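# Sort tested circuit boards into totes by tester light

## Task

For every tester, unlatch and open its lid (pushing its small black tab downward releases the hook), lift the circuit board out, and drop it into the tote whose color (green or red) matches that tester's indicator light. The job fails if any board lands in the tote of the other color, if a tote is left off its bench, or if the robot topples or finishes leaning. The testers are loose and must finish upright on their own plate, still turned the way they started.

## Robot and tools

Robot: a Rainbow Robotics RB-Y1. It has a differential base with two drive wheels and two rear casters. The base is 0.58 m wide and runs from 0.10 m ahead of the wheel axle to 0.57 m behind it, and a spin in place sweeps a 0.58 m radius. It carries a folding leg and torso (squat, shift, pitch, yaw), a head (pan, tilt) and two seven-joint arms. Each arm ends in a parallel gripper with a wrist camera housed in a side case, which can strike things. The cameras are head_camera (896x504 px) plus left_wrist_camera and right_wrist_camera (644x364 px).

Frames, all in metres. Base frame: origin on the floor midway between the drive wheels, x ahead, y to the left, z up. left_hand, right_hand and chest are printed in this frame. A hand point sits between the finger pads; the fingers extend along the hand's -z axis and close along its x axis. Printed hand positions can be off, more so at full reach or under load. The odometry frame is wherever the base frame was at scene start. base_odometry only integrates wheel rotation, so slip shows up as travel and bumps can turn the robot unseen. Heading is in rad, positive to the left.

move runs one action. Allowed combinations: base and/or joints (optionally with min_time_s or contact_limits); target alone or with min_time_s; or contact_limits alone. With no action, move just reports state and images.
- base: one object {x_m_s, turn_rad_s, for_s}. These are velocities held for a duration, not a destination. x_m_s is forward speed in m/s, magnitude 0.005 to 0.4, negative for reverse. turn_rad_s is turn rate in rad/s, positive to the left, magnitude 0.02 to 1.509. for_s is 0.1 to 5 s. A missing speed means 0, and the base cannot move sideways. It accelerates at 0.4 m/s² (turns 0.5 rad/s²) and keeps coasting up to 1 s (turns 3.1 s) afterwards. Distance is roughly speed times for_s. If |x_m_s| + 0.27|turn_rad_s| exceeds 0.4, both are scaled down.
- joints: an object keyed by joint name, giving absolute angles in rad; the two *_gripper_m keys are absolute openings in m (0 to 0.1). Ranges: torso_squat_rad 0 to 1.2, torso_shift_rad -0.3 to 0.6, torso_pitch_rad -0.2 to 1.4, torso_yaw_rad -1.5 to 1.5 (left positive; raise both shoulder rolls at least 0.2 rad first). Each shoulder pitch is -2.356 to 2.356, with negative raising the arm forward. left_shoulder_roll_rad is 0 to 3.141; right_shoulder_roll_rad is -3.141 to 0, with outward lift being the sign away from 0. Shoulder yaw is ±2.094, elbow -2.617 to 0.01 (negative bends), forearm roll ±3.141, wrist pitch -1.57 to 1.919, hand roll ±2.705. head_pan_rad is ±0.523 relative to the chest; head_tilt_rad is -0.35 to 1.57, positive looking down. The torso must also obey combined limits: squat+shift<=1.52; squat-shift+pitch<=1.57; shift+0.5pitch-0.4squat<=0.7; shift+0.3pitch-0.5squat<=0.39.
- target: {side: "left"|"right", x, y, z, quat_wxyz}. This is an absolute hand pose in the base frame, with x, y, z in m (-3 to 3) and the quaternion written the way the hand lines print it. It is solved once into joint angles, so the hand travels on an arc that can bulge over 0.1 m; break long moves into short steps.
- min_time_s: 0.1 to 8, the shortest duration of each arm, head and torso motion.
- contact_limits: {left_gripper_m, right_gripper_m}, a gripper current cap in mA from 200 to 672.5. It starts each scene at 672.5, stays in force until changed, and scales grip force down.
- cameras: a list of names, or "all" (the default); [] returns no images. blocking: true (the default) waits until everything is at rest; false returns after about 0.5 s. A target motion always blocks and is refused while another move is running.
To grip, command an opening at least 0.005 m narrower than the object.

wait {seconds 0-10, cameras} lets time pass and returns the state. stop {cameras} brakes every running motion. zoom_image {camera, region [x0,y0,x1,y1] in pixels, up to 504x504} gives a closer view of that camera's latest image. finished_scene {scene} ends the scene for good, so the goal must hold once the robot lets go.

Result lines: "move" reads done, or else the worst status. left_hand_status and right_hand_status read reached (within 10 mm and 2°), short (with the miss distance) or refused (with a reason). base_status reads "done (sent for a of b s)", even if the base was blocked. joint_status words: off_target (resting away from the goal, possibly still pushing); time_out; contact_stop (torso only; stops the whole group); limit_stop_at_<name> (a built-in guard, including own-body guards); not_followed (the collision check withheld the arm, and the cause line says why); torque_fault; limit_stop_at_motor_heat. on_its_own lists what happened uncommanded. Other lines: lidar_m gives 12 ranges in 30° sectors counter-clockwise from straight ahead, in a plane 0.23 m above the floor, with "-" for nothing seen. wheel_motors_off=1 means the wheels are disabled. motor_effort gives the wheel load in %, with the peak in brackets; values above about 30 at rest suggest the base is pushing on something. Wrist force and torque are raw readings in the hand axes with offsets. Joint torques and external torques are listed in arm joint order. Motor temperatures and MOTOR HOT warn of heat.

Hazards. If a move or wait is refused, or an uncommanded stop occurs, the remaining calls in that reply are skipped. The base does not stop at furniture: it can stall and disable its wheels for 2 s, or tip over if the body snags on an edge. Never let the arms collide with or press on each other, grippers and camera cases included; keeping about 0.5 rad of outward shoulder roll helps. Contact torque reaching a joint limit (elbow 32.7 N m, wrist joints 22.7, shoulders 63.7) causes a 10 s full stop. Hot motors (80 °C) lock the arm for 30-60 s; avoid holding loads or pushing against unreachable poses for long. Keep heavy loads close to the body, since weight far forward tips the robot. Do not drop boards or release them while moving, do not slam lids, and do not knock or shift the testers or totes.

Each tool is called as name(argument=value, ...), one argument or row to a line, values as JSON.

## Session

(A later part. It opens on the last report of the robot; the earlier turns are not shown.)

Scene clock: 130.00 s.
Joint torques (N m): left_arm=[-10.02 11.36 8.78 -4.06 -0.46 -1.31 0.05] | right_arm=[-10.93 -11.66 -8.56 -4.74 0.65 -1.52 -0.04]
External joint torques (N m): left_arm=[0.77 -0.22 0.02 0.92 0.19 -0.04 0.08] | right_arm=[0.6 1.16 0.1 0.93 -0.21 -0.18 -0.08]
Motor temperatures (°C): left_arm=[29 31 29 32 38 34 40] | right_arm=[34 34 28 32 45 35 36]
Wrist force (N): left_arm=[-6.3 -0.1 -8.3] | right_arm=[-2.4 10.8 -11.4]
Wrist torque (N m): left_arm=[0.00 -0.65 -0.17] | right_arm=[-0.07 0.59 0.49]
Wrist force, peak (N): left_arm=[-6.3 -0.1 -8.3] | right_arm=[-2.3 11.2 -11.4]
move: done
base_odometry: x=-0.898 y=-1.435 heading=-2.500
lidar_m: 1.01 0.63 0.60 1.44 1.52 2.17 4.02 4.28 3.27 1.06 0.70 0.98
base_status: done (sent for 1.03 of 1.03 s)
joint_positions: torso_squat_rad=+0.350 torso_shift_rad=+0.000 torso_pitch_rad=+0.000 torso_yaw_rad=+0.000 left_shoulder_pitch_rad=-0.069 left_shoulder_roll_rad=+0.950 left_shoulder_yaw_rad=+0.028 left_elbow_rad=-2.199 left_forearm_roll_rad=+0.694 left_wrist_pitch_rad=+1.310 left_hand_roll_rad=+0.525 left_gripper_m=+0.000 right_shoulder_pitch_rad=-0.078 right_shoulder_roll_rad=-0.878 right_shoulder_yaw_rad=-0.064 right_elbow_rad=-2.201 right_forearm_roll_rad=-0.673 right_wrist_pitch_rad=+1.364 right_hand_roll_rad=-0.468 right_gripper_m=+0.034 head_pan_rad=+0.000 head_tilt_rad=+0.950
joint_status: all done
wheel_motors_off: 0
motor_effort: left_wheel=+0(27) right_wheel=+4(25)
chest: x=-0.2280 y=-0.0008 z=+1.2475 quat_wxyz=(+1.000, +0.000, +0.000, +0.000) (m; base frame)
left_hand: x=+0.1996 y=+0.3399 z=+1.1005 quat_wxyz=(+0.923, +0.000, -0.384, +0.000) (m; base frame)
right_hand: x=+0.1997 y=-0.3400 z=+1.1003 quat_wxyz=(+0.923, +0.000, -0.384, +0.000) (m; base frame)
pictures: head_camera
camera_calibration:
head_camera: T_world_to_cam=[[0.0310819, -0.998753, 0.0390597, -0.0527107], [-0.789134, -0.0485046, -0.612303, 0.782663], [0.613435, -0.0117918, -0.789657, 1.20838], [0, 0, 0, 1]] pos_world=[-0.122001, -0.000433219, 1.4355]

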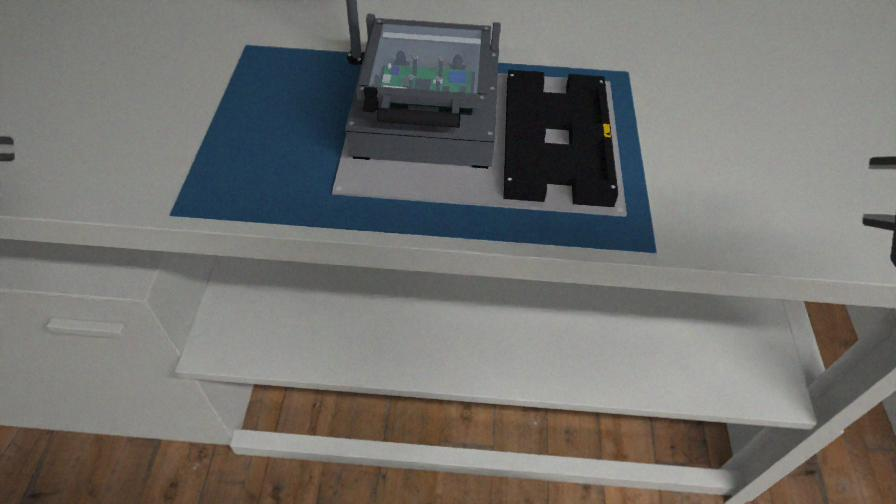

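move(
  base={"x_m_s":0.1,"for_s":0.76},
  cameras=["head_camera"],
)

move(
  target={"side":"left","x":0.322,"y":0.095,"z":1.06,"quat_wxyz":[1,0,0,0]},
  min_time_s=2.5,
  cameras=["head_camera","left_wrist_camera"],
)

Scene clock: 142.97 s.
Joint torques (N m): left_arm=[-10.09 11.32 9.1 -4.07 -0.45 -1.38 0.05] | right_arm=[-11.16 -11.63 -8.59 -4.88 0.75 -1.52 0.02]
External joint torques (N m): left_arm=[0.7 -0.26 0.34 0.91 0.21 -0.11 0.09] | right_arm=[0.37 1.2 0.07 0.79 -0.12 -0.18 -0.02]
Motor temperatures (°C): left_arm=[29 31 29 32 38 34 40] | right_arm=[34 34 29 32 45 35 36]
Wrist force (N): left_arm=[-5.9 0.0 -7.8] | right_arm=[-2.3 10.8 -11.1]
Wrist torque (N m): left_arm=[-0.02 -0.60 -0.17] | right_arm=[-0.08 0.59 0.49]
Wrist force, peak (N): left_arm=[-6.4 -0.1 -8.1] | right_arm=[-2.1 11.0 -11.7]
move: done
base_odometry: x=-0.960 y=-1.481 heading=-2.499
lidar_m: 0.94 0.63 0.54 1.45 1.53 2.15 4.10 4.31 3.27 1.05 0.67 0.97
base_status: done (sent for 0.77 of 0.77 s)
joint_positions: torso_squat_rad=+0.350 torso_shift_rad=+0.000 torso_pitch_rad=+0.000 torso_yaw_rad=+0.000 left_shoulder_pitch_rad=-0.069 left_shoulder_roll_rad=+0.950 left_shoulder_yaw_rad=+0.028 left_elbow_rad=-2.199 left_forearm_roll_rad=+0.694 left_wrist_pitch_rad=+1.310 left_hand_roll_rad=+0.525 left_gripper_m=+0.000 right_shoulder_pitch_rad=-0.078 right_shoulder_roll_rad=-0.878 right_shoulder_yaw_rad=-0.064 right_elbow_rad=-2.201 right_forearm_roll_rad=-0.673 right_wrist_pitch_rad=+1.364 right_hand_roll_rad=-0.468 right_gripper_m=+0.034 head_pan_rad=+0.000 head_tilt_rad=+0.950
joint_status: not commanded
wheel_motors_off: 0
motor_effort: left_wheel=+2(28) right_wheel=-3(29)
chest: x=-0.2279 y=-0.0008 z=+1.2475 quat_wxyz=(+1.000, +0.000, +0.000, +0.000) (m; base frame)
left_hand: x=+0.1996 y=+0.3399 z=+1.1005 quat_wxyz=(+0.923, +0.000, -0.384, +0.000) (m; base frame)
right_hand: x=+0.1998 y=-0.3400 z=+1.1003 quat_wxyz=(+0.923, +0.000, -0.384, +0.000) (m; base frame)
pictures: head_camera
camera_calibration:
head_camera: T_world_to_cam=[[0.0310865, -0.998753, 0.0390631, -0.0527101], [-0.789199, -0.0485091, -0.612218, 0.782605], [0.61335, -0.0117969, -0.789723, 1.2084], [0, 0, 0, 1]] pos_world=[-0.121903, -0.000425474, 1.43549]

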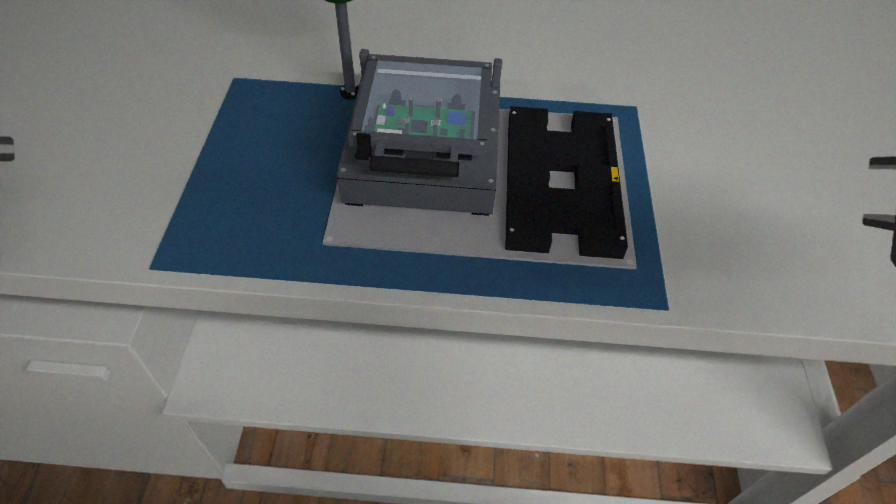

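Scene clock: 145.97 s.
Joint torques (N m): left_arm=[-22.71 8.45 0.77 -4.73 0.15 -0.04 -0.19] | right_arm=[-11.22 -11.98 -8.8 -4.85 0.67 -1.53 0.06]
External joint torques (N m): left_arm=[2.24 -0.04 -1.11 1.51 0.16 0.3 -0.18] | right_arm=[0.3 0.84 -0.14 0.82 -0.2 -0.19 0.02]
Motor temperatures (°C): left_arm=[29 31 29 32 38 34 40] | right_arm=[34 34 29 32 45 35 36]
Wrist force (N): left_arm=[-2.6 0.0 -9.6] | right_arm=[-2.3 10.6 -11.1]
Wrist torque (N m): left_arm=[-0.02 -0.49 -0.22] | right_arm=[-0.06 0.59 0.47]
Wrist force, peak (N): left_arm=[-4.5 1.6 -9.4] | right_arm=[-2.6 11.0 -11.5]
move: short
base_odometry: x=-0.960 y=-1.481 heading=-2.499
lidar_m: 0.93 0.63 0.55 1.44 1.53 2.17 4.11 4.30 3.27 1.05 0.67 0.97
base_status: not commanded
joint_positions: torso_squat_rad=+0.350 torso_shift_rad=+0.000 torso_pitch_rad=+0.000 torso_yaw_rad=+0.000 left_shoulder_pitch_rad=-1.462 left_shoulder_roll_rad=+0.175 left_shoulder_yaw_rad=-0.493 left_elbow_rad=-0.267 left_forearm_roll_rad=+0.797 left_wrist_pitch_rad=+1.468 left_hand_roll_rad=+0.323 left_gripper_m=+0.000 right_shoulder_pitch_rad=-0.078 right_shoulder_roll_rad=-0.878 right_shoulder_yaw_rad=-0.064 right_elbow_rad=-2.201 right_forearm_roll_rad=-0.673 right_wrist_pitch_rad=+1.364 right_hand_roll_rad=-0.468 right_gripper_m=+0.034 head_pan_rad=+0.000 head_tilt_rad=+0.950
joint_status: all done
wheel_motors_off: 0
motor_effort: left_wheel=+3(5) right_wheel=-3(6)
chest: x=-0.2280 y=-0.0007 z=+1.2475 quat_wxyz=(+1.000, +0.000, +0.000, +0.000) (m; base frame)
left_hand: x=+0.3213 y=+0.0950 z=+1.0603 quat_wxyz=(+0.998, -0.014, -0.062, +0.000) (m; base frame)
left_hand_status: short (checked arc, as near as the solve gets, planned for 2.5 s): 1 mm and 7.3 deg off. The place is met; only the turn is off.
right_hand: x=+0.1997 y=-0.3400 z=+1.1004 quat_wxyz=(+0.923, +0.000, -0.384, +0.000) (m; base frame)
pictures: head_camera, left_wrist_camera
camera_calibration:
head_camera: T_world_to_cam=[[0.0310664, -0.998752, 0.039116, -0.0527379], [-0.789121, -0.0485271, -0.612318, 0.782677], [0.613452, -0.0118448, -0.789643, 1.20838], [0, 0, 0, 1]] pos_world=[-0.122017, -0.000377985, 1.4355]
left_wrist_camera: T_world_to_cam=[[0.993762, 0.0165355, 0.110286, -0.439192], [-0.0424765, -0.858273, 0.511432, -0.412862], [0.103112, -0.512927, -0.852217, 0.988213], [0, 0, 0, 1]] pos_world=[0.317019, 0.159795, 1.10176]

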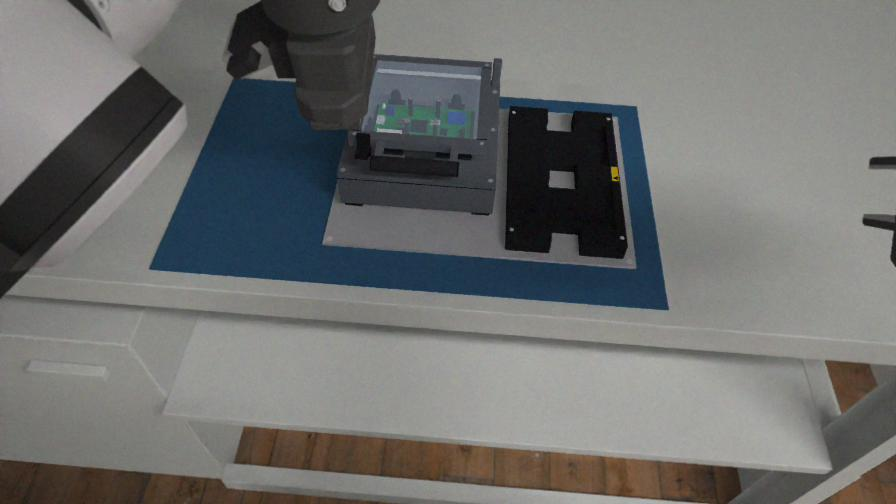

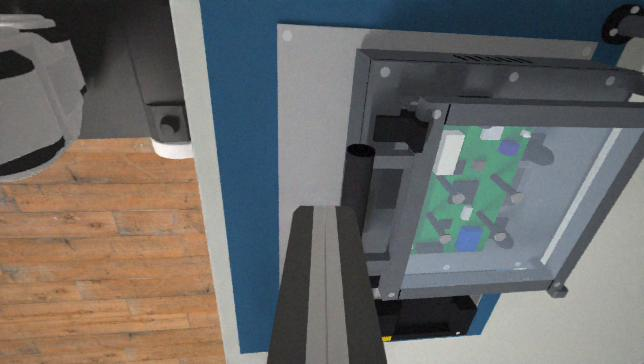

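move(
  base={"x_m_s":0.05,"for_s":0.5},
  cameras=[],
)

move(
  target={"side":"left","x":0.328,"y":0.105,"z":1.02,"quat_wxyz":[1,0,0,0]},
  min_time_s=1.5,
  cameras=["head_camera","left_wrist_camera"],
)

Scene clock: 158.60 s.
Joint torques (N m): left_arm=[-22.84 8.62 0.78 -4.88 0.05 -0.12 -0.06] | right_arm=[-10.92 -11.89 -8.43 -4.91 0.66 -1.43 -0.04]
External joint torques (N m): left_arm=[2.12 0.13 -1.11 1.36 0.05 0.22 -0.05] | right_arm=[0.61 0.93 0.23 0.76 -0.2 -0.09 -0.08]
Motor temperatures (°C): left_arm=[30 31 29 32 38 34 40] | right_arm=[34 34 29 32 45 35 36]
Wrist force (N): left_arm=[-2.2 0.4 -9.6] | right_arm=[-2.2 10.9 -11.4]
Wrist torque (N m): left_arm=[-0.07 -0.44 -0.23] | right_arm=[-0.08 0.62 0.48]
Wrist force, peak (N): left_arm=[-2.6 0.2 -10.0] | right_arm=[-2.3 10.9 -11.6]
move: done
base_odometry: x=-0.980 y=-1.496 heading=-2.499
lidar_m: 0.91 0.63 0.53 1.08 1.52 2.16 4.13 4.32 3.27 1.05 0.68 0.94
base_status: done (sent for 0.5 of 0.5 s)
joint_positions: torso_squat_rad=+0.350 torso_shift_rad=+0.000 torso_pitch_rad=+0.000 torso_yaw_rad=+0.000 left_shoulder_pitch_rad=-1.462 left_shoulder_roll_rad=+0.175 left_shoulder_yaw_rad=-0.493 left_elbow_rad=-0.267 left_forearm_roll_rad=+0.797 left_wrist_pitch_rad=+1.468 left_hand_roll_rad=+0.323 left_gripper_m=+0.000 right_shoulder_pitch_rad=-0.078 right_shoulder_roll_rad=-0.878 right_shoulder_yaw_rad=-0.064 right_elbow_rad=-2.201 right_forearm_roll_rad=-0.673 right_wrist_pitch_rad=+1.364 right_hand_roll_rad=-0.468 right_gripper_m=+0.034 head_pan_rad=+0.000 head_tilt_rad=+0.950
joint_status: not commanded
wheel_motors_off: 0
motor_effort: left_wheel=+3(29) right_wheel=-4(15)
chest: x=-0.2280 y=-0.0007 z=+1.2475 quat_wxyz=(+1.000, +0.000, +0.000, +0.000) (m; base frame)
left_hand: x=+0.3213 y=+0.0950 z=+1.0603 quat_wxyz=(+0.998, -0.014, -0.062, +0.000) (m; base frame)
right_hand: x=+0.1997 y=-0.3400 z=+1.1004 quat_wxyz=(+0.923, +0.000, -0.384, +0.000) (m; base frame)
pictures: none
No camera images: "cameras" was empty.

Scene clock: 160.43 s.
Joint torques (N m): left_arm=[-22.23 5.9 0.39 -4.95 0.01 -0.71 -0.31] | right_arm=[-11.05 -11.84 -8.4 -5 0.68 -1.53 -0.06]
External joint torques (N m): left_arm=[2.64 -2.13 -1.47 1.32 0.02 -0.3 -0.3] | right_arm=[0.48 0.98 0.26 0.67 -0.18 -0.19 -0.1]
Motor temperatures (°C): left_arm=[30 31 29 32 38 34 40] | right_arm=[34 34 29 32 45 35 36]
Wrist force (N): left_arm=[-2.8 0.2 -9.7] | right_arm=[-2.4 10.4 -11.3]
Wrist torque (N m): left_arm=[-0.05 -0.50 -0.21] | right_arm=[-0.02 0.60 0.48]
Wrist force, peak (N): left_arm=[-2.9 0.3 -9.8] | right_arm=[-2.2 10.7 -11.7]
move: short
base_odometry: x=-0.980 y=-1.496 heading=-2.499
lidar_m: 0.91 0.63 0.53 1.09 1.52 2.16 4.13 4.32 3.27 1.05 0.67 0.94
base_status: not commanded
joint_positions: torso_squat_rad=+0.350 torso_shift_rad=+0.000 torso_pitch_rad=+0.000 torso_yaw_rad=+0.000 left_shoulder_pitch_rad=-1.381 left_shoulder_roll_rad=+0.170 left_shoulder_yaw_rad=-0.505 left_elbow_rad=-0.267 left_forearm_roll_rad=+0.780 left_wrist_pitch_rad=+1.355 left_hand_roll_rad=+0.305 left_gripper_m=+0.000 right_shoulder_pitch_rad=-0.078 right_shoulder_roll_rad=-0.878 right_shoulder_yaw_rad=-0.064 right_elbow_rad=-2.201 right_forearm_roll_rad=-0.673 right_wrist_pitch_rad=+1.364 right_hand_roll_rad=-0.468 right_gripper_m=+0.034 head_pan_rad=+0.000 head_tilt_rad=+0.950
joint_status: all done
wheel_motors_off: 0
motor_effort: left_wheel=+2(3) right_wheel=-3(6)
chest: x=-0.2280 y=-0.0007 z=+1.2475 quat_wxyz=(+1.000, +0.000, +0.000, +0.000) (m; base frame)
left_hand: x=+0.3275 y=+0.1052 z=+1.0204 quat_wxyz=(+0.997, -0.017, -0.080, +0.000) (m; base frame)
left_hand_status: short (checked arc, as near as the solve gets, planned for 1.5 s): 1 mm and 9.4 deg off. The place is met; only the turn is off.
right_hand: x=+0.1997 y=-0.3400 z=+1.1004 quat_wxyz=(+0.923, +0.000, -0.384, +0.000) (m; base frame)
pictures: head_camera, left_wrist_camera
camera_calibration:
head_camera: T_world_to_cam=[[0.0310668, -0.998751, 0.039121, -0.0527405], [-0.78909, -0.0485311, -0.612357, 0.782713], [0.613491, -0.011846, -0.789613, 1.20836], [0, 0, 0, 1]] pos_world=[-0.122049, -0.000374426, 1.4355]
left_wrist_camera: T_world_to_cam=[[0.989014, 0.0179418, 0.146732, -0.476855], [-0.0607099, -0.855737, 0.513837, -0.380179], [0.134783, -0.5171, -0.845246, 0.941797], [0, 0, 0, 1]] pos_world=[0.321597, 0.170226, 1.06137]

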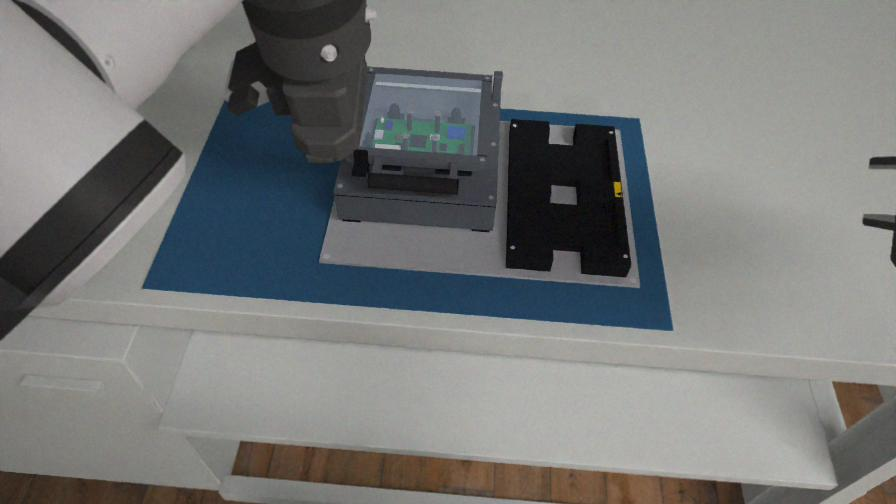

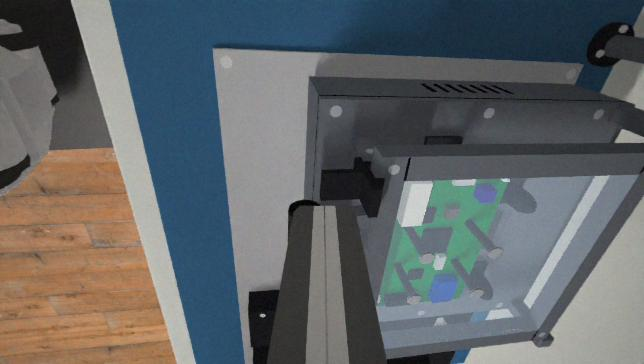

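move(
  target={"side":"left","x":0.332,"y":0.109,"z":0.992,"quat_wxyz":[1,0,0,0]},
  min_time_s=1.5,
  cameras=["left_wrist_camera"],
)

zoom_image(
  camera="left_wrist_camera",
  region=[220, 60, 480, 260],
)

Scene clock: 172.97 s.
Joint torques (N m): left_arm=[-21.97 5.73 0.33 -4.83 -0.03 -0.85 -0.26] | right_arm=[-11.05 -11.64 -8.31 -4.76 0.66 -1.54 0.03]
External joint torques (N m): left_arm=[2.73 -1.92 -1.51 1.46 -0.01 -0.37 -0.25] | right_arm=[0.48 1.18 0.35 0.91 -0.2 -0.2 -0.01]
Motor temperatures (°C): left_arm=[30 31 29 32 38 34 40] | right_arm=[34 34 29 32 45 35 36]
Wrist force (N): left_arm=[-3.1 0.3 -9.5] | right_arm=[-2.2 10.8 -11.2]
Wrist torque (N m): left_arm=[-0.04 -0.52 -0.22] | right_arm=[-0.06 0.61 0.48]
Wrist force, peak (N): left_arm=[-2.9 0.0 -9.8] | right_arm=[-2.4 11.0 -11.6]
move: short
base_odometry: x=-0.980 y=-1.496 heading=-2.499
lidar_m: 0.92 0.63 0.53 1.09 1.52 2.15 4.13 4.32 3.28 1.05 0.67 0.95
base_status: not commanded
joint_positions: torso_squat_rad=+0.350 torso_shift_rad=+0.000 torso_pitch_rad=+0.000 torso_yaw_rad=+0.000 left_shoulder_pitch_rad=-1.324 left_shoulder_roll_rad=+0.161 left_shoulder_yaw_rad=-0.514 left_elbow_rad=-0.267 left_forearm_roll_rad=+0.766 left_wrist_pitch_rad=+1.263 left_hand_roll_rad=+0.299 left_gripper_m=+0.000 right_shoulder_pitch_rad=-0.078 right_shoulder_roll_rad=-0.878 right_shoulder_yaw_rad=-0.064 right_elbow_rad=-2.201 right_forearm_roll_rad=-0.673 right_wrist_pitch_rad=+1.364 right_hand_roll_rad=-0.468 right_gripper_m=+0.034 head_pan_rad=+0.000 head_tilt_rad=+0.950
joint_status: all done
wheel_motors_off: 0
motor_effort: left_wheel=+1(4) right_wheel=-4(6)
chest: x=-0.2280 y=-0.0007 z=+1.2475 quat_wxyz=(+1.000, +0.000, +0.000, +0.000) (m; base frame)
left_hand: x=+0.3315 y=+0.1092 z=+0.9925 quat_wxyz=(+0.995, -0.019, -0.098, +0.000) (m; base frame)
left_hand_status: short (checked arc, as near as the solve gets, planned for 1.5 s): 1 mm and 11.5 deg off. The place is met; only the turn is off.
right_hand: x=+0.1997 y=-0.3400 z=+1.1004 quat_wxyz=(+0.923, +0.000, -0.384, +0.000) (m; base frame)
pictures: left_wrist_camera
camera_calibration:
left_wrist_camera: T_world_to_cam=[[0.982966, 0.0190618, 0.182796, -0.510685], [-0.0794654, -0.852749, 0.51624, -0.358645], [0.16572, -0.521973, -0.836709, 0.901517], [0, 0, 0, 1]] pos_world=[0.324087, 0.174468, 1.03281]

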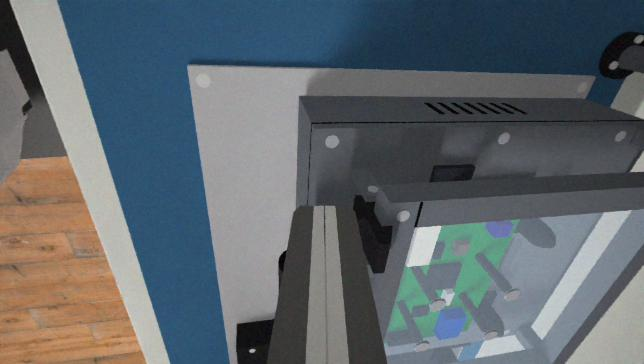

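Scaled by 1.938 from the camera's 644x364 image, which has a finer 920x520 frame.

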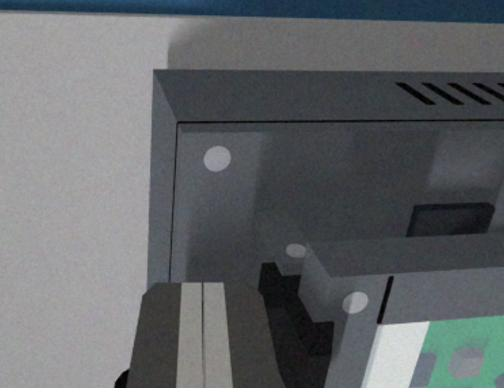

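move(
  target={"side":"left","x":0.332,"y":0.108,"z":0.979,"quat_wxyz":[1,0,0,0]},
  min_time_s=1.0,
  cameras=["left_wrist_camera"],
)

move(
  target={"side":"left","x":0.332,"y":0.108,"z":0.970,"quat_wxyz":[1,0,0,0]},
  min_time_s=1.0,
  cameras=["left_wrist_camera","head_camera"],
)

Scene clock: 179.67 s.
Joint torques (N m): left_arm=[-22.07 5.57 0.5 -4.98 0.03 -0.84 0.47] | right_arm=[-10.86 -11.86 -8.66 -4.93 0.57 -1.43 0.09]
External joint torques (N m): left_arm=[2.5 -1.87 -1.33 1.31 0.06 -0.34 0.48] | right_arm=[0.67 0.96 0 0.74 -0.29 -0.09 0.05]
Motor temperatures (°C): left_arm=[30 31 29 32 38 34 40] | right_arm=[34 34 29 32 45 35 36]
Wrist force (N): left_arm=[-3.3 0.5 -9.5] | right_arm=[-2.4 10.6 -11.2]
Wrist torque (N m): left_arm=[-0.08 -0.52 -0.21] | right_arm=[-0.04 0.60 0.49]
Wrist force, peak (N): left_arm=[-3.1 0.4 -9.9] | right_arm=[-2.7 10.9 -11.6]
move: short
base_odometry: x=-0.980 y=-1.496 heading=-2.499
lidar_m: 0.91 0.62 0.54 1.08 1.52 2.16 4.13 4.32 3.28 1.05 0.67 0.94
base_status: not commanded
joint_positions: torso_squat_rad=+0.350 torso_shift_rad=+0.000 torso_pitch_rad=+0.000 torso_yaw_rad=+0.000 left_shoulder_pitch_rad=-1.299 left_shoulder_roll_rad=+0.152 left_shoulder_yaw_rad=-0.520 left_elbow_rad=-0.267 left_forearm_roll_rad=+0.759 left_wrist_pitch_rad=+1.223 left_hand_roll_rad=+0.301 left_gripper_m=+0.000 right_shoulder_pitch_rad=-0.078 right_shoulder_roll_rad=-0.878 right_shoulder_yaw_rad=-0.064 right_elbow_rad=-2.201 right_forearm_roll_rad=-0.673 right_wrist_pitch_rad=+1.364 right_hand_roll_rad=-0.468 right_gripper_m=+0.034 head_pan_rad=+0.000 head_tilt_rad=+0.950
joint_status: all done
wheel_motors_off: 0
motor_effort: left_wheel=+2(3) right_wheel=-5(6)
chest: x=-0.2280 y=-0.0007 z=+1.2475 quat_wxyz=(+1.000, +0.000, +0.000, +0.000) (m; base frame)
left_hand: x=+0.3315 y=+0.1082 z=+0.9795 quat_wxyz=(+0.994, -0.021, -0.105, +0.000) (m; base frame)
left_hand_status: short (checked arc, as near as the solve gets, planned for 1.0 s): 1 mm and 12.3 deg off. The place is met; only the turn is off.
right_hand: x=+0.1997 y=-0.3400 z=+1.1004 quat_wxyz=(+0.923, +0.000, -0.384, +0.000) (m; base frame)
pictures: left_wrist_camera
camera_calibration:
left_wrist_camera: T_world_to_cam=[[0.980324, 0.019428, 0.196435, -0.520813], [-0.0868666, -0.851144, 0.517696, -0.351941], [0.177252, -0.524573, -0.832709, 0.882679], [0, 0, 0, 1]] pos_world=[0.323537, 0.173596, 1.01952]

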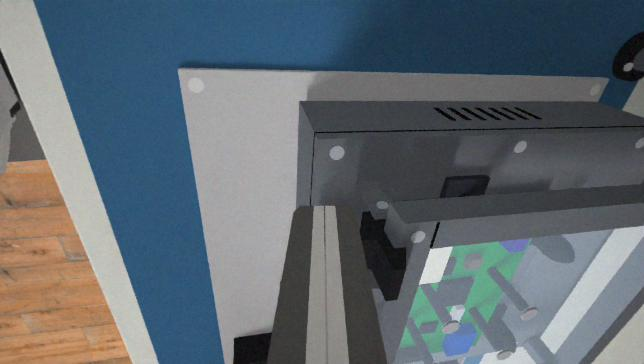

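Scene clock: 181.00 s.
Joint torques (N m): left_arm=[-16.21 3.53 -0.12 -4.65 -0.08 -1.64 0.47] | right_arm=[-11.02 -11.64 -8.48 -4.86 0.61 -1.48 0.02]
External joint torques (N m): left_arm=[8.27 -3.77 -1.94 1.64 -0.06 -1.11 0.48] | right_arm=[0.51 1.18 0.18 0.8 -0.26 -0.14 -0.03]
Motor temperatures (°C): left_arm=[30 31 29 32 38 34 40] | right_arm=[34 34 29 32 45 35 36]
Wrist force (N): left_arm=[-6.9 1.5 7.6] | right_arm=[-2.4 10.8 -11.2]
Wrist torque (N m): left_arm=[-0.12 -0.50 -0.22] | right_arm=[-0.07 0.60 0.50]
Wrist force, peak (N): left_arm=[-7.1 1.7 10.0] | right_arm=[-2.3 10.8 -11.5]
move: short
base_odometry: x=-0.980 y=-1.496 heading=-2.499
lidar_m: 0.91 0.63 0.54 1.09 1.52 2.15 4.13 4.33 3.28 1.05 0.67 0.94
base_status: not commanded
joint_positions: torso_squat_rad=+0.350 torso_shift_rad=+0.000 torso_pitch_rad=-0.001 torso_yaw_rad=+0.000 left_shoulder_pitch_rad=-1.282 left_shoulder_roll_rad=+0.147 left_shoulder_yaw_rad=-0.523 left_elbow_rad=-0.267 left_forearm_roll_rad=+0.754 left_wrist_pitch_rad=+1.195 left_hand_roll_rad=+0.302 left_gripper_m=+0.000 right_shoulder_pitch_rad=-0.078 right_shoulder_roll_rad=-0.878 right_shoulder_yaw_rad=-0.064 right_elbow_rad=-2.201 right_forearm_roll_rad=-0.673 right_wrist_pitch_rad=+1.364 right_hand_roll_rad=-0.468 right_gripper_m=+0.034 head_pan_rad=+0.000 head_tilt_rad=+0.950
joint_status: all done
wheel_motors_off: 0
motor_effort: left_wheel=+3(4) right_wheel=-5(6)
chest: x=-0.2283 y=-0.0007 z=+1.2475 quat_wxyz=(+1.000, +0.000, +0.000, +0.000) (m; base frame)
left_hand: x=+0.3318 y=+0.1082 z=+0.9716 quat_wxyz=(+0.994, -0.022, -0.111, +0.000) (m; base frame)
left_hand_status: short (checked arc, as near as the solve gets, planned for 1.0 s): 2 mm and 13.0 deg off. The place is met; only the turn is off.
right_hand: x=+0.1995 y=-0.3400 z=+1.1006 quat_wxyz=(+0.923, +0.000, -0.384, +0.000) (m; base frame)
pictures: head_camera, left_wrist_camera
camera_calibration:
head_camera: T_world_to_cam=[[0.0310699, -0.998751, 0.0391361, -0.0527493], [-0.788789, -0.0485487, -0.612743, 0.783027], [0.613878, -0.0118323, -0.789312, 1.20824], [0, 0, 0, 1]] pos_world=[-0.122432, -0.000372206, 1.43554]
left_wrist_camera: T_world_to_cam=[[0.977912, 0.0198242, 0.208074, -0.530118], [-0.0930485, -0.850118, 0.518307, -0.346457], [0.187162, -0.526219, -0.829496, 0.869803], [0, 0, 0, 1]] pos_world=[0.323377, 0.173687, 1.01137]

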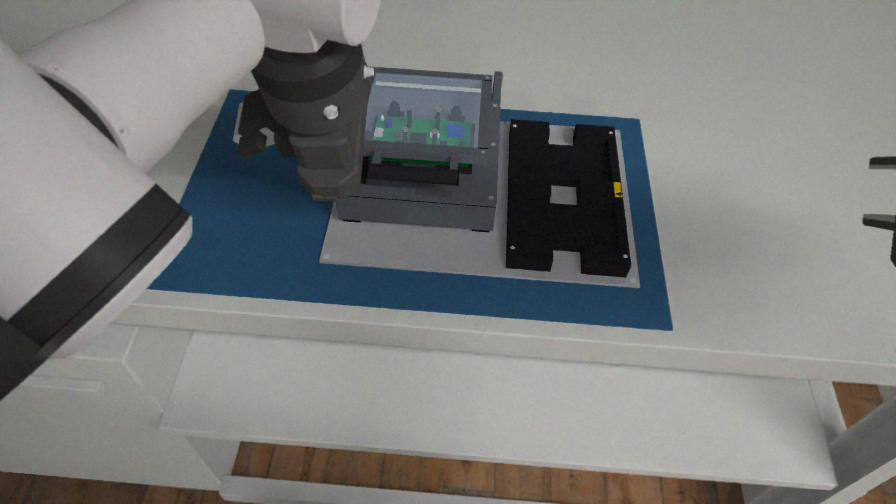

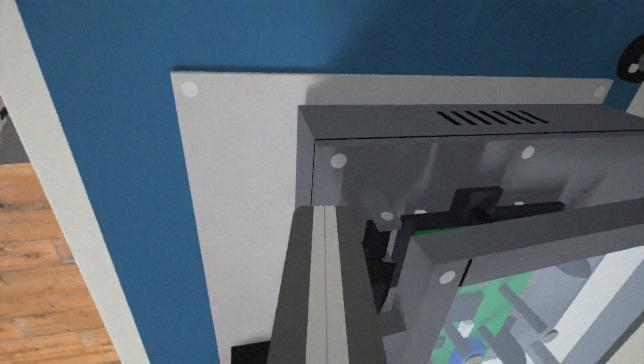

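move(
  target={"side":"left","x":0.332,"y":0.108,"z":1.0,"quat_wxyz":[1,0,0,0]},
  min_time_s=1.0,
  cameras=["left_wrist_camera"],
)

move(
  target={"side":"left","x":0.3,"y":0.13,"z":1.06,"quat_wxyz":[1,0,0,0]},
  min_time_s=1.0,
  cameras=["left_wrist_camera"],
)

move(
  target={"side":"left","x":0.2,"y":0.34,"z":1.1,"quat_wxyz":[0.924,0,-0.383,0]},
  min_time_s=1.5,
  cameras=["head_camera"],
)

zoom_image(
  camera="head_camera",
  region=[300, 40, 560, 260],
)

Scene clock: 192.27 s.
Joint torques (N m): left_arm=[-23.97 8.82 3.1 -4.9 0.44 -0.11 -0.35] | right_arm=[-10.87 -11.58 -8.55 -4.87 0.74 -1.42 0]
External joint torques (N m): left_arm=[0.79 1.07 1.25 1.39 0.47 0.36 -0.34] | right_arm=[0.66 1.24 0.11 0.8 -0.12 -0.08 -0.04]
Motor temperatures (°C): left_arm=[30 31 29 32 38 34 40] | right_arm=[34 34 29 32 45 35 36]
Wrist force (N): left_arm=[-2.9 0.2 -9.4] | right_arm=[-2.5 10.9 -11.4]
Wrist torque (N m): left_arm=[-0.06 -0.48 -0.21] | right_arm=[-0.09 0.58 0.50]
Wrist force, peak (N): left_arm=[-6.8 1.6 9.7] | right_arm=[-2.4 11.0 -11.5]
move: short
base_odometry: x=-0.980 y=-1.496 heading=-2.499
lidar_m: 0.91 0.62 0.53 1.09 1.52 2.16 4.13 4.32 3.28 1.05 0.67 0.94
base_status: not commanded
joint_positions: torso_squat_rad=+0.350 torso_shift_rad=+0.000 torso_pitch_rad=+0.000 torso_yaw_rad=+0.000 left_shoulder_pitch_rad=-1.339 left_shoulder_roll_rad=+0.163 left_shoulder_yaw_rad=-0.512 left_elbow_rad=-0.267 left_forearm_roll_rad=+0.769 left_wrist_pitch_rad=+1.283 left_hand_roll_rad=+0.300 left_gripper_m=+0.000 right_shoulder_pitch_rad=-0.078 right_shoulder_roll_rad=-0.878 right_shoulder_yaw_rad=-0.064 right_elbow_rad=-2.201 right_forearm_roll_rad=-0.673 right_wrist_pitch_rad=+1.364 right_hand_roll_rad=-0.468 right_gripper_m=+0.034 head_pan_rad=+0.000 head_tilt_rad=+0.950
joint_status: all done
wheel_motors_off: 0
motor_effort: left_wheel=+2(4) right_wheel=-4(6)
chest: x=-0.2281 y=-0.0007 z=+1.2475 quat_wxyz=(+1.000, +0.000, +0.000, +0.000) (m; base frame)
left_hand: x=+0.3314 y=+0.1080 z=+0.9999 quat_wxyz=(+0.995, -0.019, -0.095, +0.000) (m; base frame)
left_hand_status: short (checked arc, as near as the solve gets, planned for 1.0 s): 1 mm and 11.2 deg off. The place is met; only the turn is off.
right_hand: x=+0.1996 y=-0.3400 z=+1.1005 quat_wxyz=(+0.923, +0.000, -0.384, +0.000) (m; base frame)
pictures: left_wrist_camera
camera_calibration:
left_wrist_camera: T_world_to_cam=[[0.984001, 0.0181539, 0.177237, -0.506576], [-0.0771458, -0.853285, 0.515706, -0.363703], [0.160595, -0.521129, -0.838233, 0.910252], [0, 0, 0, 1]] pos_world=[0.32423, 0.173212, 1.04035]

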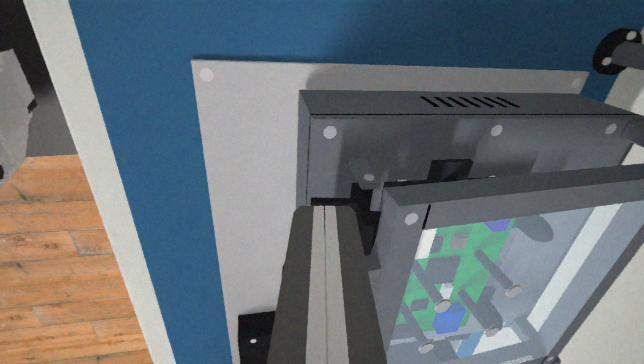

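Scene clock: 193.60 s.
Joint torques (N m): left_arm=[-23.73 9.15 3.15 -4.8 0.28 0.06 -0.26] | right_arm=[-11.18 -11.51 -8.37 -4.82 0.71 -1.53 -0.01]
External joint torques (N m): left_arm=[1.26 0.56 1.29 1.29 0.27 0.17 -0.26] | right_arm=[0.34 1.31 0.28 0.85 -0.16 -0.19 -0.05]
Motor temperatures (°C): left_arm=[30 31 29 32 38 34 40] | right_arm=[34 34 29 32 45 35 36]
Wrist force (N): left_arm=[-1.6 0.0 -9.6] | right_arm=[-2.2 10.8 -11.4]
Wrist torque (N m): left_arm=[-0.02 -0.39 -0.20] | right_arm=[-0.08 0.60 0.49]
Wrist force, peak (N): left_arm=[-3.1 0.2 -9.9] | right_arm=[-2.3 11.2 -11.5]
move: done
base_odometry: x=-0.980 y=-1.496 heading=-2.499
lidar_m: 0.91 0.63 0.53 1.09 1.52 2.16 4.13 4.32 3.27 1.05 0.66 0.93
base_status: not commanded
joint_positions: torso_squat_rad=+0.350 torso_shift_rad=+0.000 torso_pitch_rad=+0.000 torso_yaw_rad=+0.000 left_shoulder_pitch_rad=-1.446 left_shoulder_roll_rad=+0.227 left_shoulder_yaw_rad=-0.487 left_elbow_rad=-0.267 left_forearm_roll_rad=+0.809 left_wrist_pitch_rad=+1.588 left_hand_roll_rad=+0.268 left_gripper_m=+0.000 right_shoulder_pitch_rad=-0.078 right_shoulder_roll_rad=-0.878 right_shoulder_yaw_rad=-0.064 right_elbow_rad=-2.201 right_forearm_roll_rad=-0.673 right_wrist_pitch_rad=+1.364 right_hand_roll_rad=-0.468 right_gripper_m=+0.034 head_pan_rad=+0.000 head_tilt_rad=+0.950
joint_status: all done
wheel_motors_off: 0
motor_effort: left_wheel=+3(4) right_wheel=-3(6)
chest: x=-0.2281 y=-0.0007 z=+1.2475 quat_wxyz=(+1.000, +0.000, +0.000, +0.000) (m; base frame)
left_hand: x=+0.3006 y=+0.1297 z=+1.0598 quat_wxyz=(+1.000, -0.001, -0.004, +0.000) (m; base frame)
left_hand_status: reached (checked arc, planned for 1.0 s): 1 mm and 0.5 deg off.
right_hand: x=+0.1996 y=-0.3400 z=+1.1005 quat_wxyz=(+0.923, +0.000, -0.384, +0.000) (m; base frame)
pictures: left_wrist_camera
camera_calibration:
left_wrist_camera: T_world_to_cam=[[0.999878, 0.0151948, -0.00362272, -0.300031], [0.0150214, -0.871676, 0.489853, -0.376331], [0.00428537, -0.489847, -0.871798, 1.05517], [0, 0, 0, 1]] pos_world=[0.301125, 0.193391, 1.10315]

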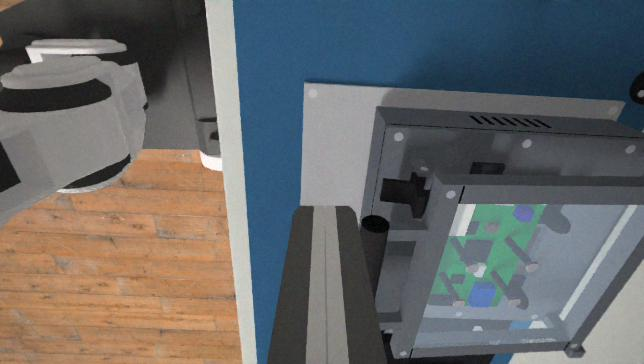

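Scene clock: 196.23 s.
Joint torques (N m): left_arm=[-10.89 13.26 9.97 -0.41 -0.68 -0.63 -0.31] | right_arm=[-11.08 -11.71 -8.71 -5.02 0.68 -1.48 0.04]
External joint torques (N m): left_arm=[0.54 -0.1 -0.48 0.25 0.2 0.01 -0.27] | right_arm=[0.45 1.11 -0.05 0.65 -0.19 -0.14 0]
Motor temperatures (°C): left_arm=[30 31 29 32 38 34 40] | right_arm=[34 34 29 32 45 35 36]
Wrist force (N): left_arm=[-5.9 0.0 -7.6] | right_arm=[-2.0 10.6 -11.4]
Wrist torque (N m): left_arm=[-0.04 -0.62 -0.16] | right_arm=[-0.04 0.62 0.48]
Wrist force, peak (N): left_arm=[-2.7 -0.2 -10.6] | right_arm=[-2.3 10.9 -11.8]
move: done
base_odometry: x=-0.980 y=-1.496 heading=-2.499
lidar_m: 0.91 0.62 0.53 1.09 1.52 2.16 4.13 4.33 3.28 1.05 0.67 0.94
base_status: not commanded
joint_positions: torso_squat_rad=+0.350 torso_shift_rad=+0.000 torso_pitch_rad=+0.000 torso_yaw_rad=+0.000 left_shoulder_pitch_rad=-0.416 left_shoulder_roll_rad=+1.589 left_shoulder_yaw_rad=-0.670 left_elbow_rad=-2.192 left_forearm_roll_rad=+0.723 left_wrist_pitch_rad=+0.831 left_hand_roll_rad=+1.127 left_gripper_m=+0.000 right_shoulder_pitch_rad=-0.078 right_shoulder_roll_rad=-0.878 right_shoulder_yaw_rad=-0.064 right_elbow_rad=-2.201 right_forearm_roll_rad=-0.673 right_wrist_pitch_rad=+1.364 right_hand_roll_rad=-0.468 right_gripper_m=+0.034 head_pan_rad=+0.000 head_tilt_rad=+0.950
joint_status: all done
wheel_motors_off: 0
motor_effort: left_wheel=+4(5) right_wheel=-3(5)
chest: x=-0.2281 y=-0.0007 z=+1.2475 quat_wxyz=(+1.000, +0.000, +0.000, +0.000) (m; base frame)
left_hand: x=+0.2003 y=+0.3400 z=+1.1005 quat_wxyz=(+0.924, -0.001, -0.383, +0.000) (m; base frame)
left_hand_status: reached (checked arc, planned for 2.3 s): 1 mm and 0.2 deg off.
right_hand: x=+0.1997 y=-0.3400 z=+1.1004 quat_wxyz=(+0.923, +0.000, -0.384, +0.000) (m; base frame)
pictures: head_camera
camera_calibration:
head_camera: T_world_to_cam=[[0.0310984, -0.99875, 0.0391206, -0.0527293], [-0.789041, -0.0485568, -0.612419, 0.782765], [0.613553, -0.0118224, -0.789565, 1.20834], [0, 0, 0, 1]] pos_world=[-0.122108, -0.000369348, 1.43551]

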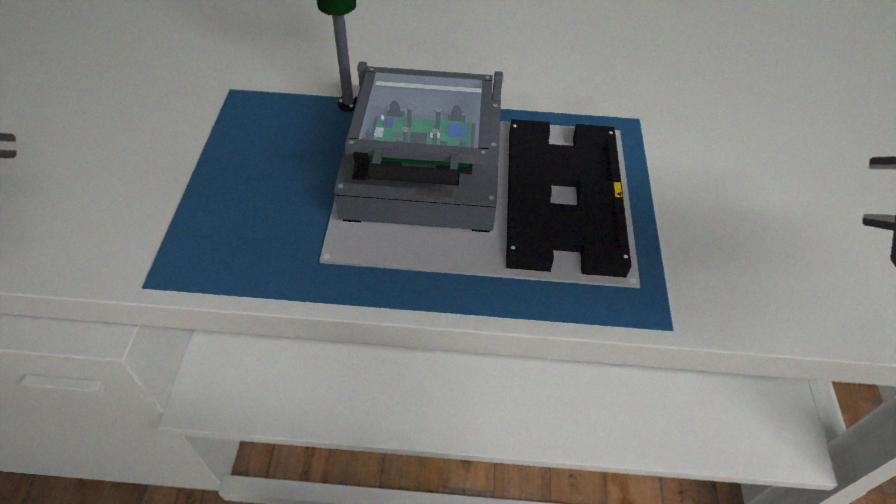

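Scaled by 1.938 from the camera's 896x504 image, which has a finer 1280x720 frame.

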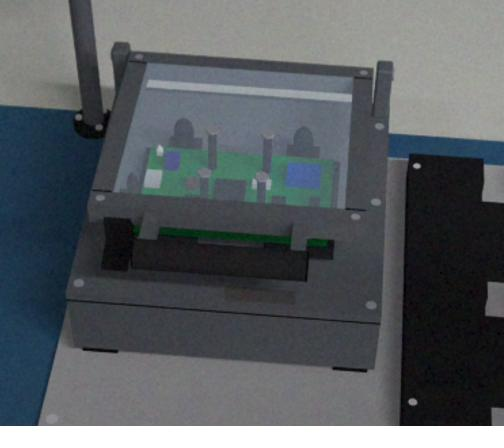

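move(
  contact_limits={"right_gripper_m":300,"left_gripper_m":600},
  cameras=[],
)

move(
  target={"side":"right","x":0.22,"y":-0.1,"z":1.05,"quat_wxyz":[0.79,0.06,-0.60,0.05]},
  min_time_s=2,
  cameras=[],
)

move(
  target={"side":"right","x":0.235,"y":0.015,"z":0.977,"quat_wxyz":[0.79,0.06,-0.60,0.05]},
  min_time_s=2,
  cameras=["head_camera","right_wrist_camera"],
)

zoom_image(
  camera="head_camera",
  region=[300, 100, 600, 350],
)

Scene clock: 204.43 s.
Joint torques (N m): left_arm=[-10.89 12.93 10.03 -0.36 -0.76 -0.59 -0.24] | right_arm=[-11.08 -11.58 -8.59 -4.82 0.71 -1.52 0.1]
External joint torques (N m): left_arm=[0.54 -0.42 -0.41 0.3 0.12 0.05 -0.2] | right_arm=[0.44 1.24 0.07 0.85 -0.15 -0.18 0.06]
Motor temperatures (°C): left_arm=[30 31 29 32 38 34 40] | right_arm=[34 34 29 32 45 35 36]
Wrist force (N): left_arm=[-6.1 0.2 -7.5] | right_arm=[-2.6 10.9 -11.0]
Wrist torque (N m): left_arm=[-0.06 -0.62 -0.17] | right_arm=[-0.09 0.59 0.49]
Wrist force, peak (N): left_arm=[-6.2 -0.2 -7.9] | right_arm=[-2.6 11.1 -11.4]
base_odometry: x=-0.980 y=-1.496 heading=-2.499
lidar_m: 0.91 0.63 0.54 1.08 1.52 2.15 4.13 4.32 3.28 1.05 0.67 0.94
base_status: not commanded
joint_positions: torso_squat_rad=+0.350 torso_shift_rad=+0.000 torso_pitch_rad=+0.000 torso_yaw_rad=+0.000 left_shoulder_pitch_rad=-0.416 left_shoulder_roll_rad=+1.589 left_shoulder_yaw_rad=-0.670 left_elbow_rad=-2.192 left_forearm_roll_rad=+0.723 left_wrist_pitch_rad=+0.831 left_hand_roll_rad=+1.127 left_gripper_m=+0.000 right_shoulder_pitch_rad=-0.078 right_shoulder_roll_rad=-0.878 right_shoulder_yaw_rad=-0.064 right_elbow_rad=-2.201 right_forearm_roll_rad=-0.673 right_wrist_pitch_rad=+1.364 right_hand_roll_rad=-0.468 right_gripper_m=+0.034 head_pan_rad=+0.000 head_tilt_rad=+0.950
joint_status: not commanded
wheel_motors_off: 0
motor_effort: left_wheel=+3(4) right_wheel=-4(5)
contact_limits: left_gripper_m 600 mA; right_gripper_m 300 mA
chest: x=-0.2281 y=-0.0007 z=+1.2475 quat_wxyz=(+1.000, +0.000, +0.000, +0.000) (m; base frame)
left_hand: x=+0.2003 y=+0.3400 z=+1.1005 quat_wxyz=(+0.924, -0.001, -0.383, +0.000) (m; base frame)
right_hand: x=+0.1997 y=-0.3400 z=+1.1004 quat_wxyz=(+0.923, +0.000, -0.384, +0.000) (m; base frame)
pictures: none
No camera images: "cameras" was empty.

Scene clock: 206.77 s.
Joint torques (N m): left_arm=[-10.99 13.18 9.9 -0.46 -0.7 -0.59 -0.31] | right_arm=[-7.28 4.09 -0.48 -8.82 0.56 -1.94 0.35]
External joint torques (N m): left_arm=[0.43 -0.17 -0.54 0.21 0.18 0.05 -0.27] | right_arm=[1.88 1.73 0.4 1.99 -0.16 -0.08 0.29]
Motor temperatures (°C): left_arm=[30 31 29 32 38 34 40] | right_arm=[34 34 29 32 45 35 36]
Wrist force (N): left_arm=[-6.2 -0.3 -7.6] | right_arm=[-4.0 10.8 -8.2]
Wrist torque (N m): left_arm=[-0.02 -0.63 -0.18] | right_arm=[-0.13 0.50 0.47]
Wrist force, peak (N): left_arm=[-6.4 -0.3 -7.8] | right_arm=[-2.4 11.0 -11.1]
move: done
base_odometry: x=-0.980 y=-1.496 heading=-2.499
lidar_m: 0.92 0.62 0.53 1.08 1.52 2.16 4.12 4.32 3.28 1.04 0.66 0.94
base_status: not commanded
joint_positions: torso_squat_rad=+0.350 torso_shift_rad=+0.000 torso_pitch_rad=+0.000 torso_yaw_rad=+0.000 left_shoulder_pitch_rad=-0.416 left_shoulder_roll_rad=+1.589 left_shoulder_yaw_rad=-0.670 left_elbow_rad=-2.192 left_forearm_roll_rad=+0.723 left_wrist_pitch_rad=+0.831 left_hand_roll_rad=+1.127 left_gripper_m=+0.000 right_shoulder_pitch_rad=+0.104 right_shoulder_roll_rad=-0.114 right_shoulder_yaw_rad=+0.435 right_elbow_rad=-2.069 right_forearm_roll_rad=+0.351 right_wrist_pitch_rad=+0.683 right_hand_roll_rad=-0.441 right_gripper_m=+0.034 head_pan_rad=+0.000 head_tilt_rad=+0.950
joint_status: all done
wheel_motors_off: 0
motor_effort: left_wheel=+3(5) right_wheel=-3(6)
contact_limits: left_gripper_m 600 mA; right_gripper_m 300 mA
chest: x=-0.2281 y=-0.0007 z=+1.2475 quat_wxyz=(+1.000, +0.000, +0.000, +0.000) (m; base frame)
left_hand: x=+0.2003 y=+0.3400 z=+1.1005 quat_wxyz=(+0.924, -0.001, -0.383, +0.000) (m; base frame)
right_hand: x=+0.2200 y=-0.1000 z=+1.0503 quat_wxyz=(+0.794, +0.060, -0.603, +0.051) (m; base frame)
right_hand_status: reached (checked arc, planned for 2.0 s): 0 mm and 0.1 deg off.
pictures: none
No camera images: "cameras" was empty.

Scene clock: 209.10 s.
Joint torques (N m): left_arm=[-10.9 12.92 10.18 -0.44 -0.65 -0.6 -0.38] | right_arm=[-11.93 8.41 -0.18 -8.56 1.23 -1.09 -0.04]
External joint torques (N m): left_arm=[0.52 -0.43 -0.27 0.22 0.23 0.05 -0.34] | right_arm=[-0.26 1.51 0.72 2.12 -0.02 -0.22 -0.1]
Motor temperatures (°C): left_arm=[30 31 29 32 38 34 40] | right_arm=[34 34 29 32 45 35 36]
Wrist force (N): left_arm=[-6.3 -0.1 -7.7] | right_arm=[-4.0 10.6 -8.7]
Wrist torque (N m): left_arm=[-0.05 -0.66 -0.17] | right_arm=[-0.10 0.46 0.46]
Wrist force, peak (N): left_arm=[-6.4 0.0 -7.9] | right_arm=[-4.0 10.8 -8.9]
move: done
base_odometry: x=-0.980 y=-1.496 heading=-2.499
lidar_m: 0.91 0.62 0.53 1.09 1.52 2.17 4.13 4.32 3.28 1.05 0.67 0.94
base_status: not commanded
joint_positions: torso_squat_rad=+0.350 torso_shift_rad=+0.000 torso_pitch_rad=+0.000 torso_yaw_rad=+0.000 left_shoulder_pitch_rad=-0.416 left_shoulder_roll_rad=+1.589 left_shoulder_yaw_rad=-0.670 left_elbow_rad=-2.192 left_forearm_roll_rad=+0.723 left_wrist_pitch_rad=+0.831 left_hand_roll_rad=+1.127 left_gripper_m=+0.000 right_shoulder_pitch_rad=-0.133 right_shoulder_roll_rad=+0.000 right_shoulder_yaw_rad=+0.719 right_elbow_rad=-1.531 right_forearm_roll_rad=+0.970 right_wrist_pitch_rad=+0.674 right_hand_roll_rad=-1.158 right_gripper_m=+0.034 head_pan_rad=+0.000 head_tilt_rad=+0.950
joint_status: all done
wheel_motors_off: 0
motor_effort: left_wheel=+3(6) right_wheel=-2(5)
contact_limits: left_gripper_m 600 mA; right_gripper_m 300 mA
chest: x=-0.2281 y=-0.0007 z=+1.2475 quat_wxyz=(+1.000, +0.000, +0.000, +0.000) (m; base frame)
left_hand: x=+0.2003 y=+0.3400 z=+1.1005 quat_wxyz=(+0.924, -0.001, -0.383, +0.000) (m; base frame)
right_hand: x=+0.2351 y=+0.0147 z=+0.9775 quat_wxyz=(+0.794, +0.061, -0.602, +0.052) (m; base frame)
right_hand_status: reached (checked arc, planned for 2.0 s): 1 mm and 0.2 deg off.
pictures: head_camera, right_wrist_camera
camera_calibration:
head_camera: T_world_to_cam=[[0.0310982, -0.99875, 0.0391202, -0.0527296], [-0.789041, -0.0485563, -0.612419, 0.782765], [0.613553, -0.0118223, -0.789565, 1.20834], [0, 0, 0, 1]] pos_world=[-0.122108, -0.00037009, 1.43551]
right_wrist_camera: T_world_to_cam=[[-0.255995, 0.0147099, -0.966566, 1.00727], [-0.558852, 0.813608, 0.160394, -0.00417403], [0.788766, 0.581228, -0.200059, 0.0733191], [0, 0, 0, 1]] pos_world=[0.197691, -0.0540359, 0.988926]

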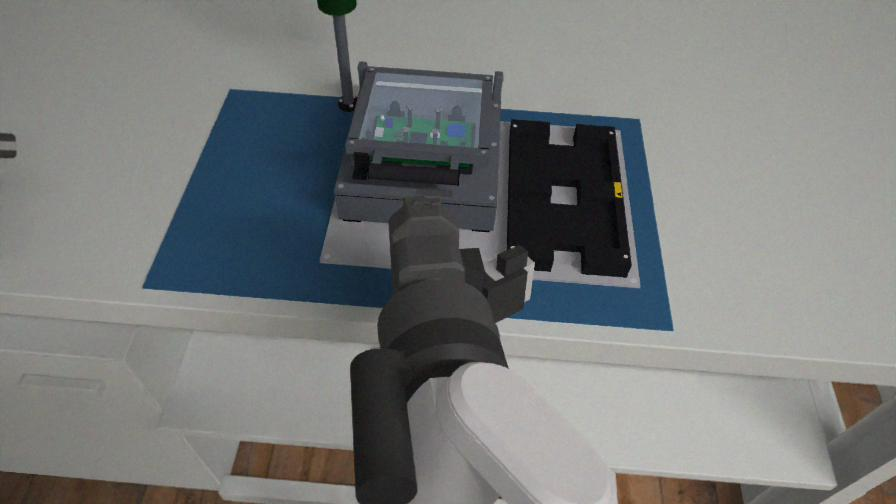

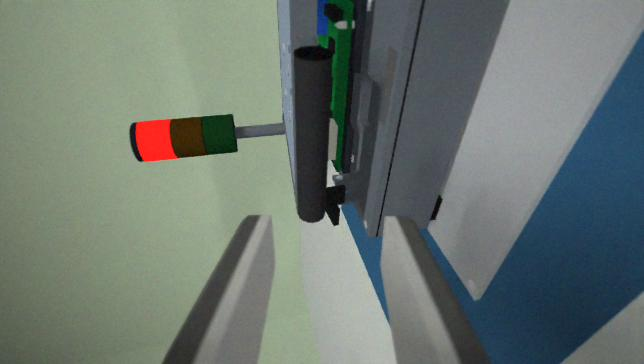

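Scaled by 1.680 from the camera's 896x504 image, which has a finer 1280x720 frame.

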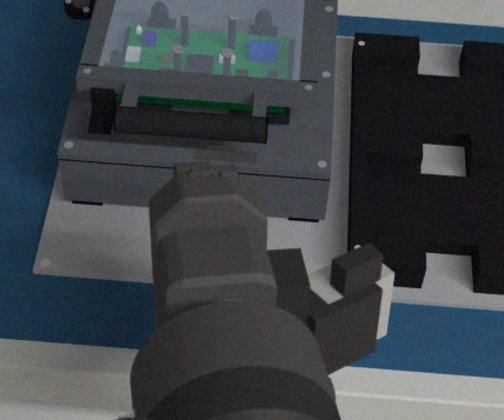

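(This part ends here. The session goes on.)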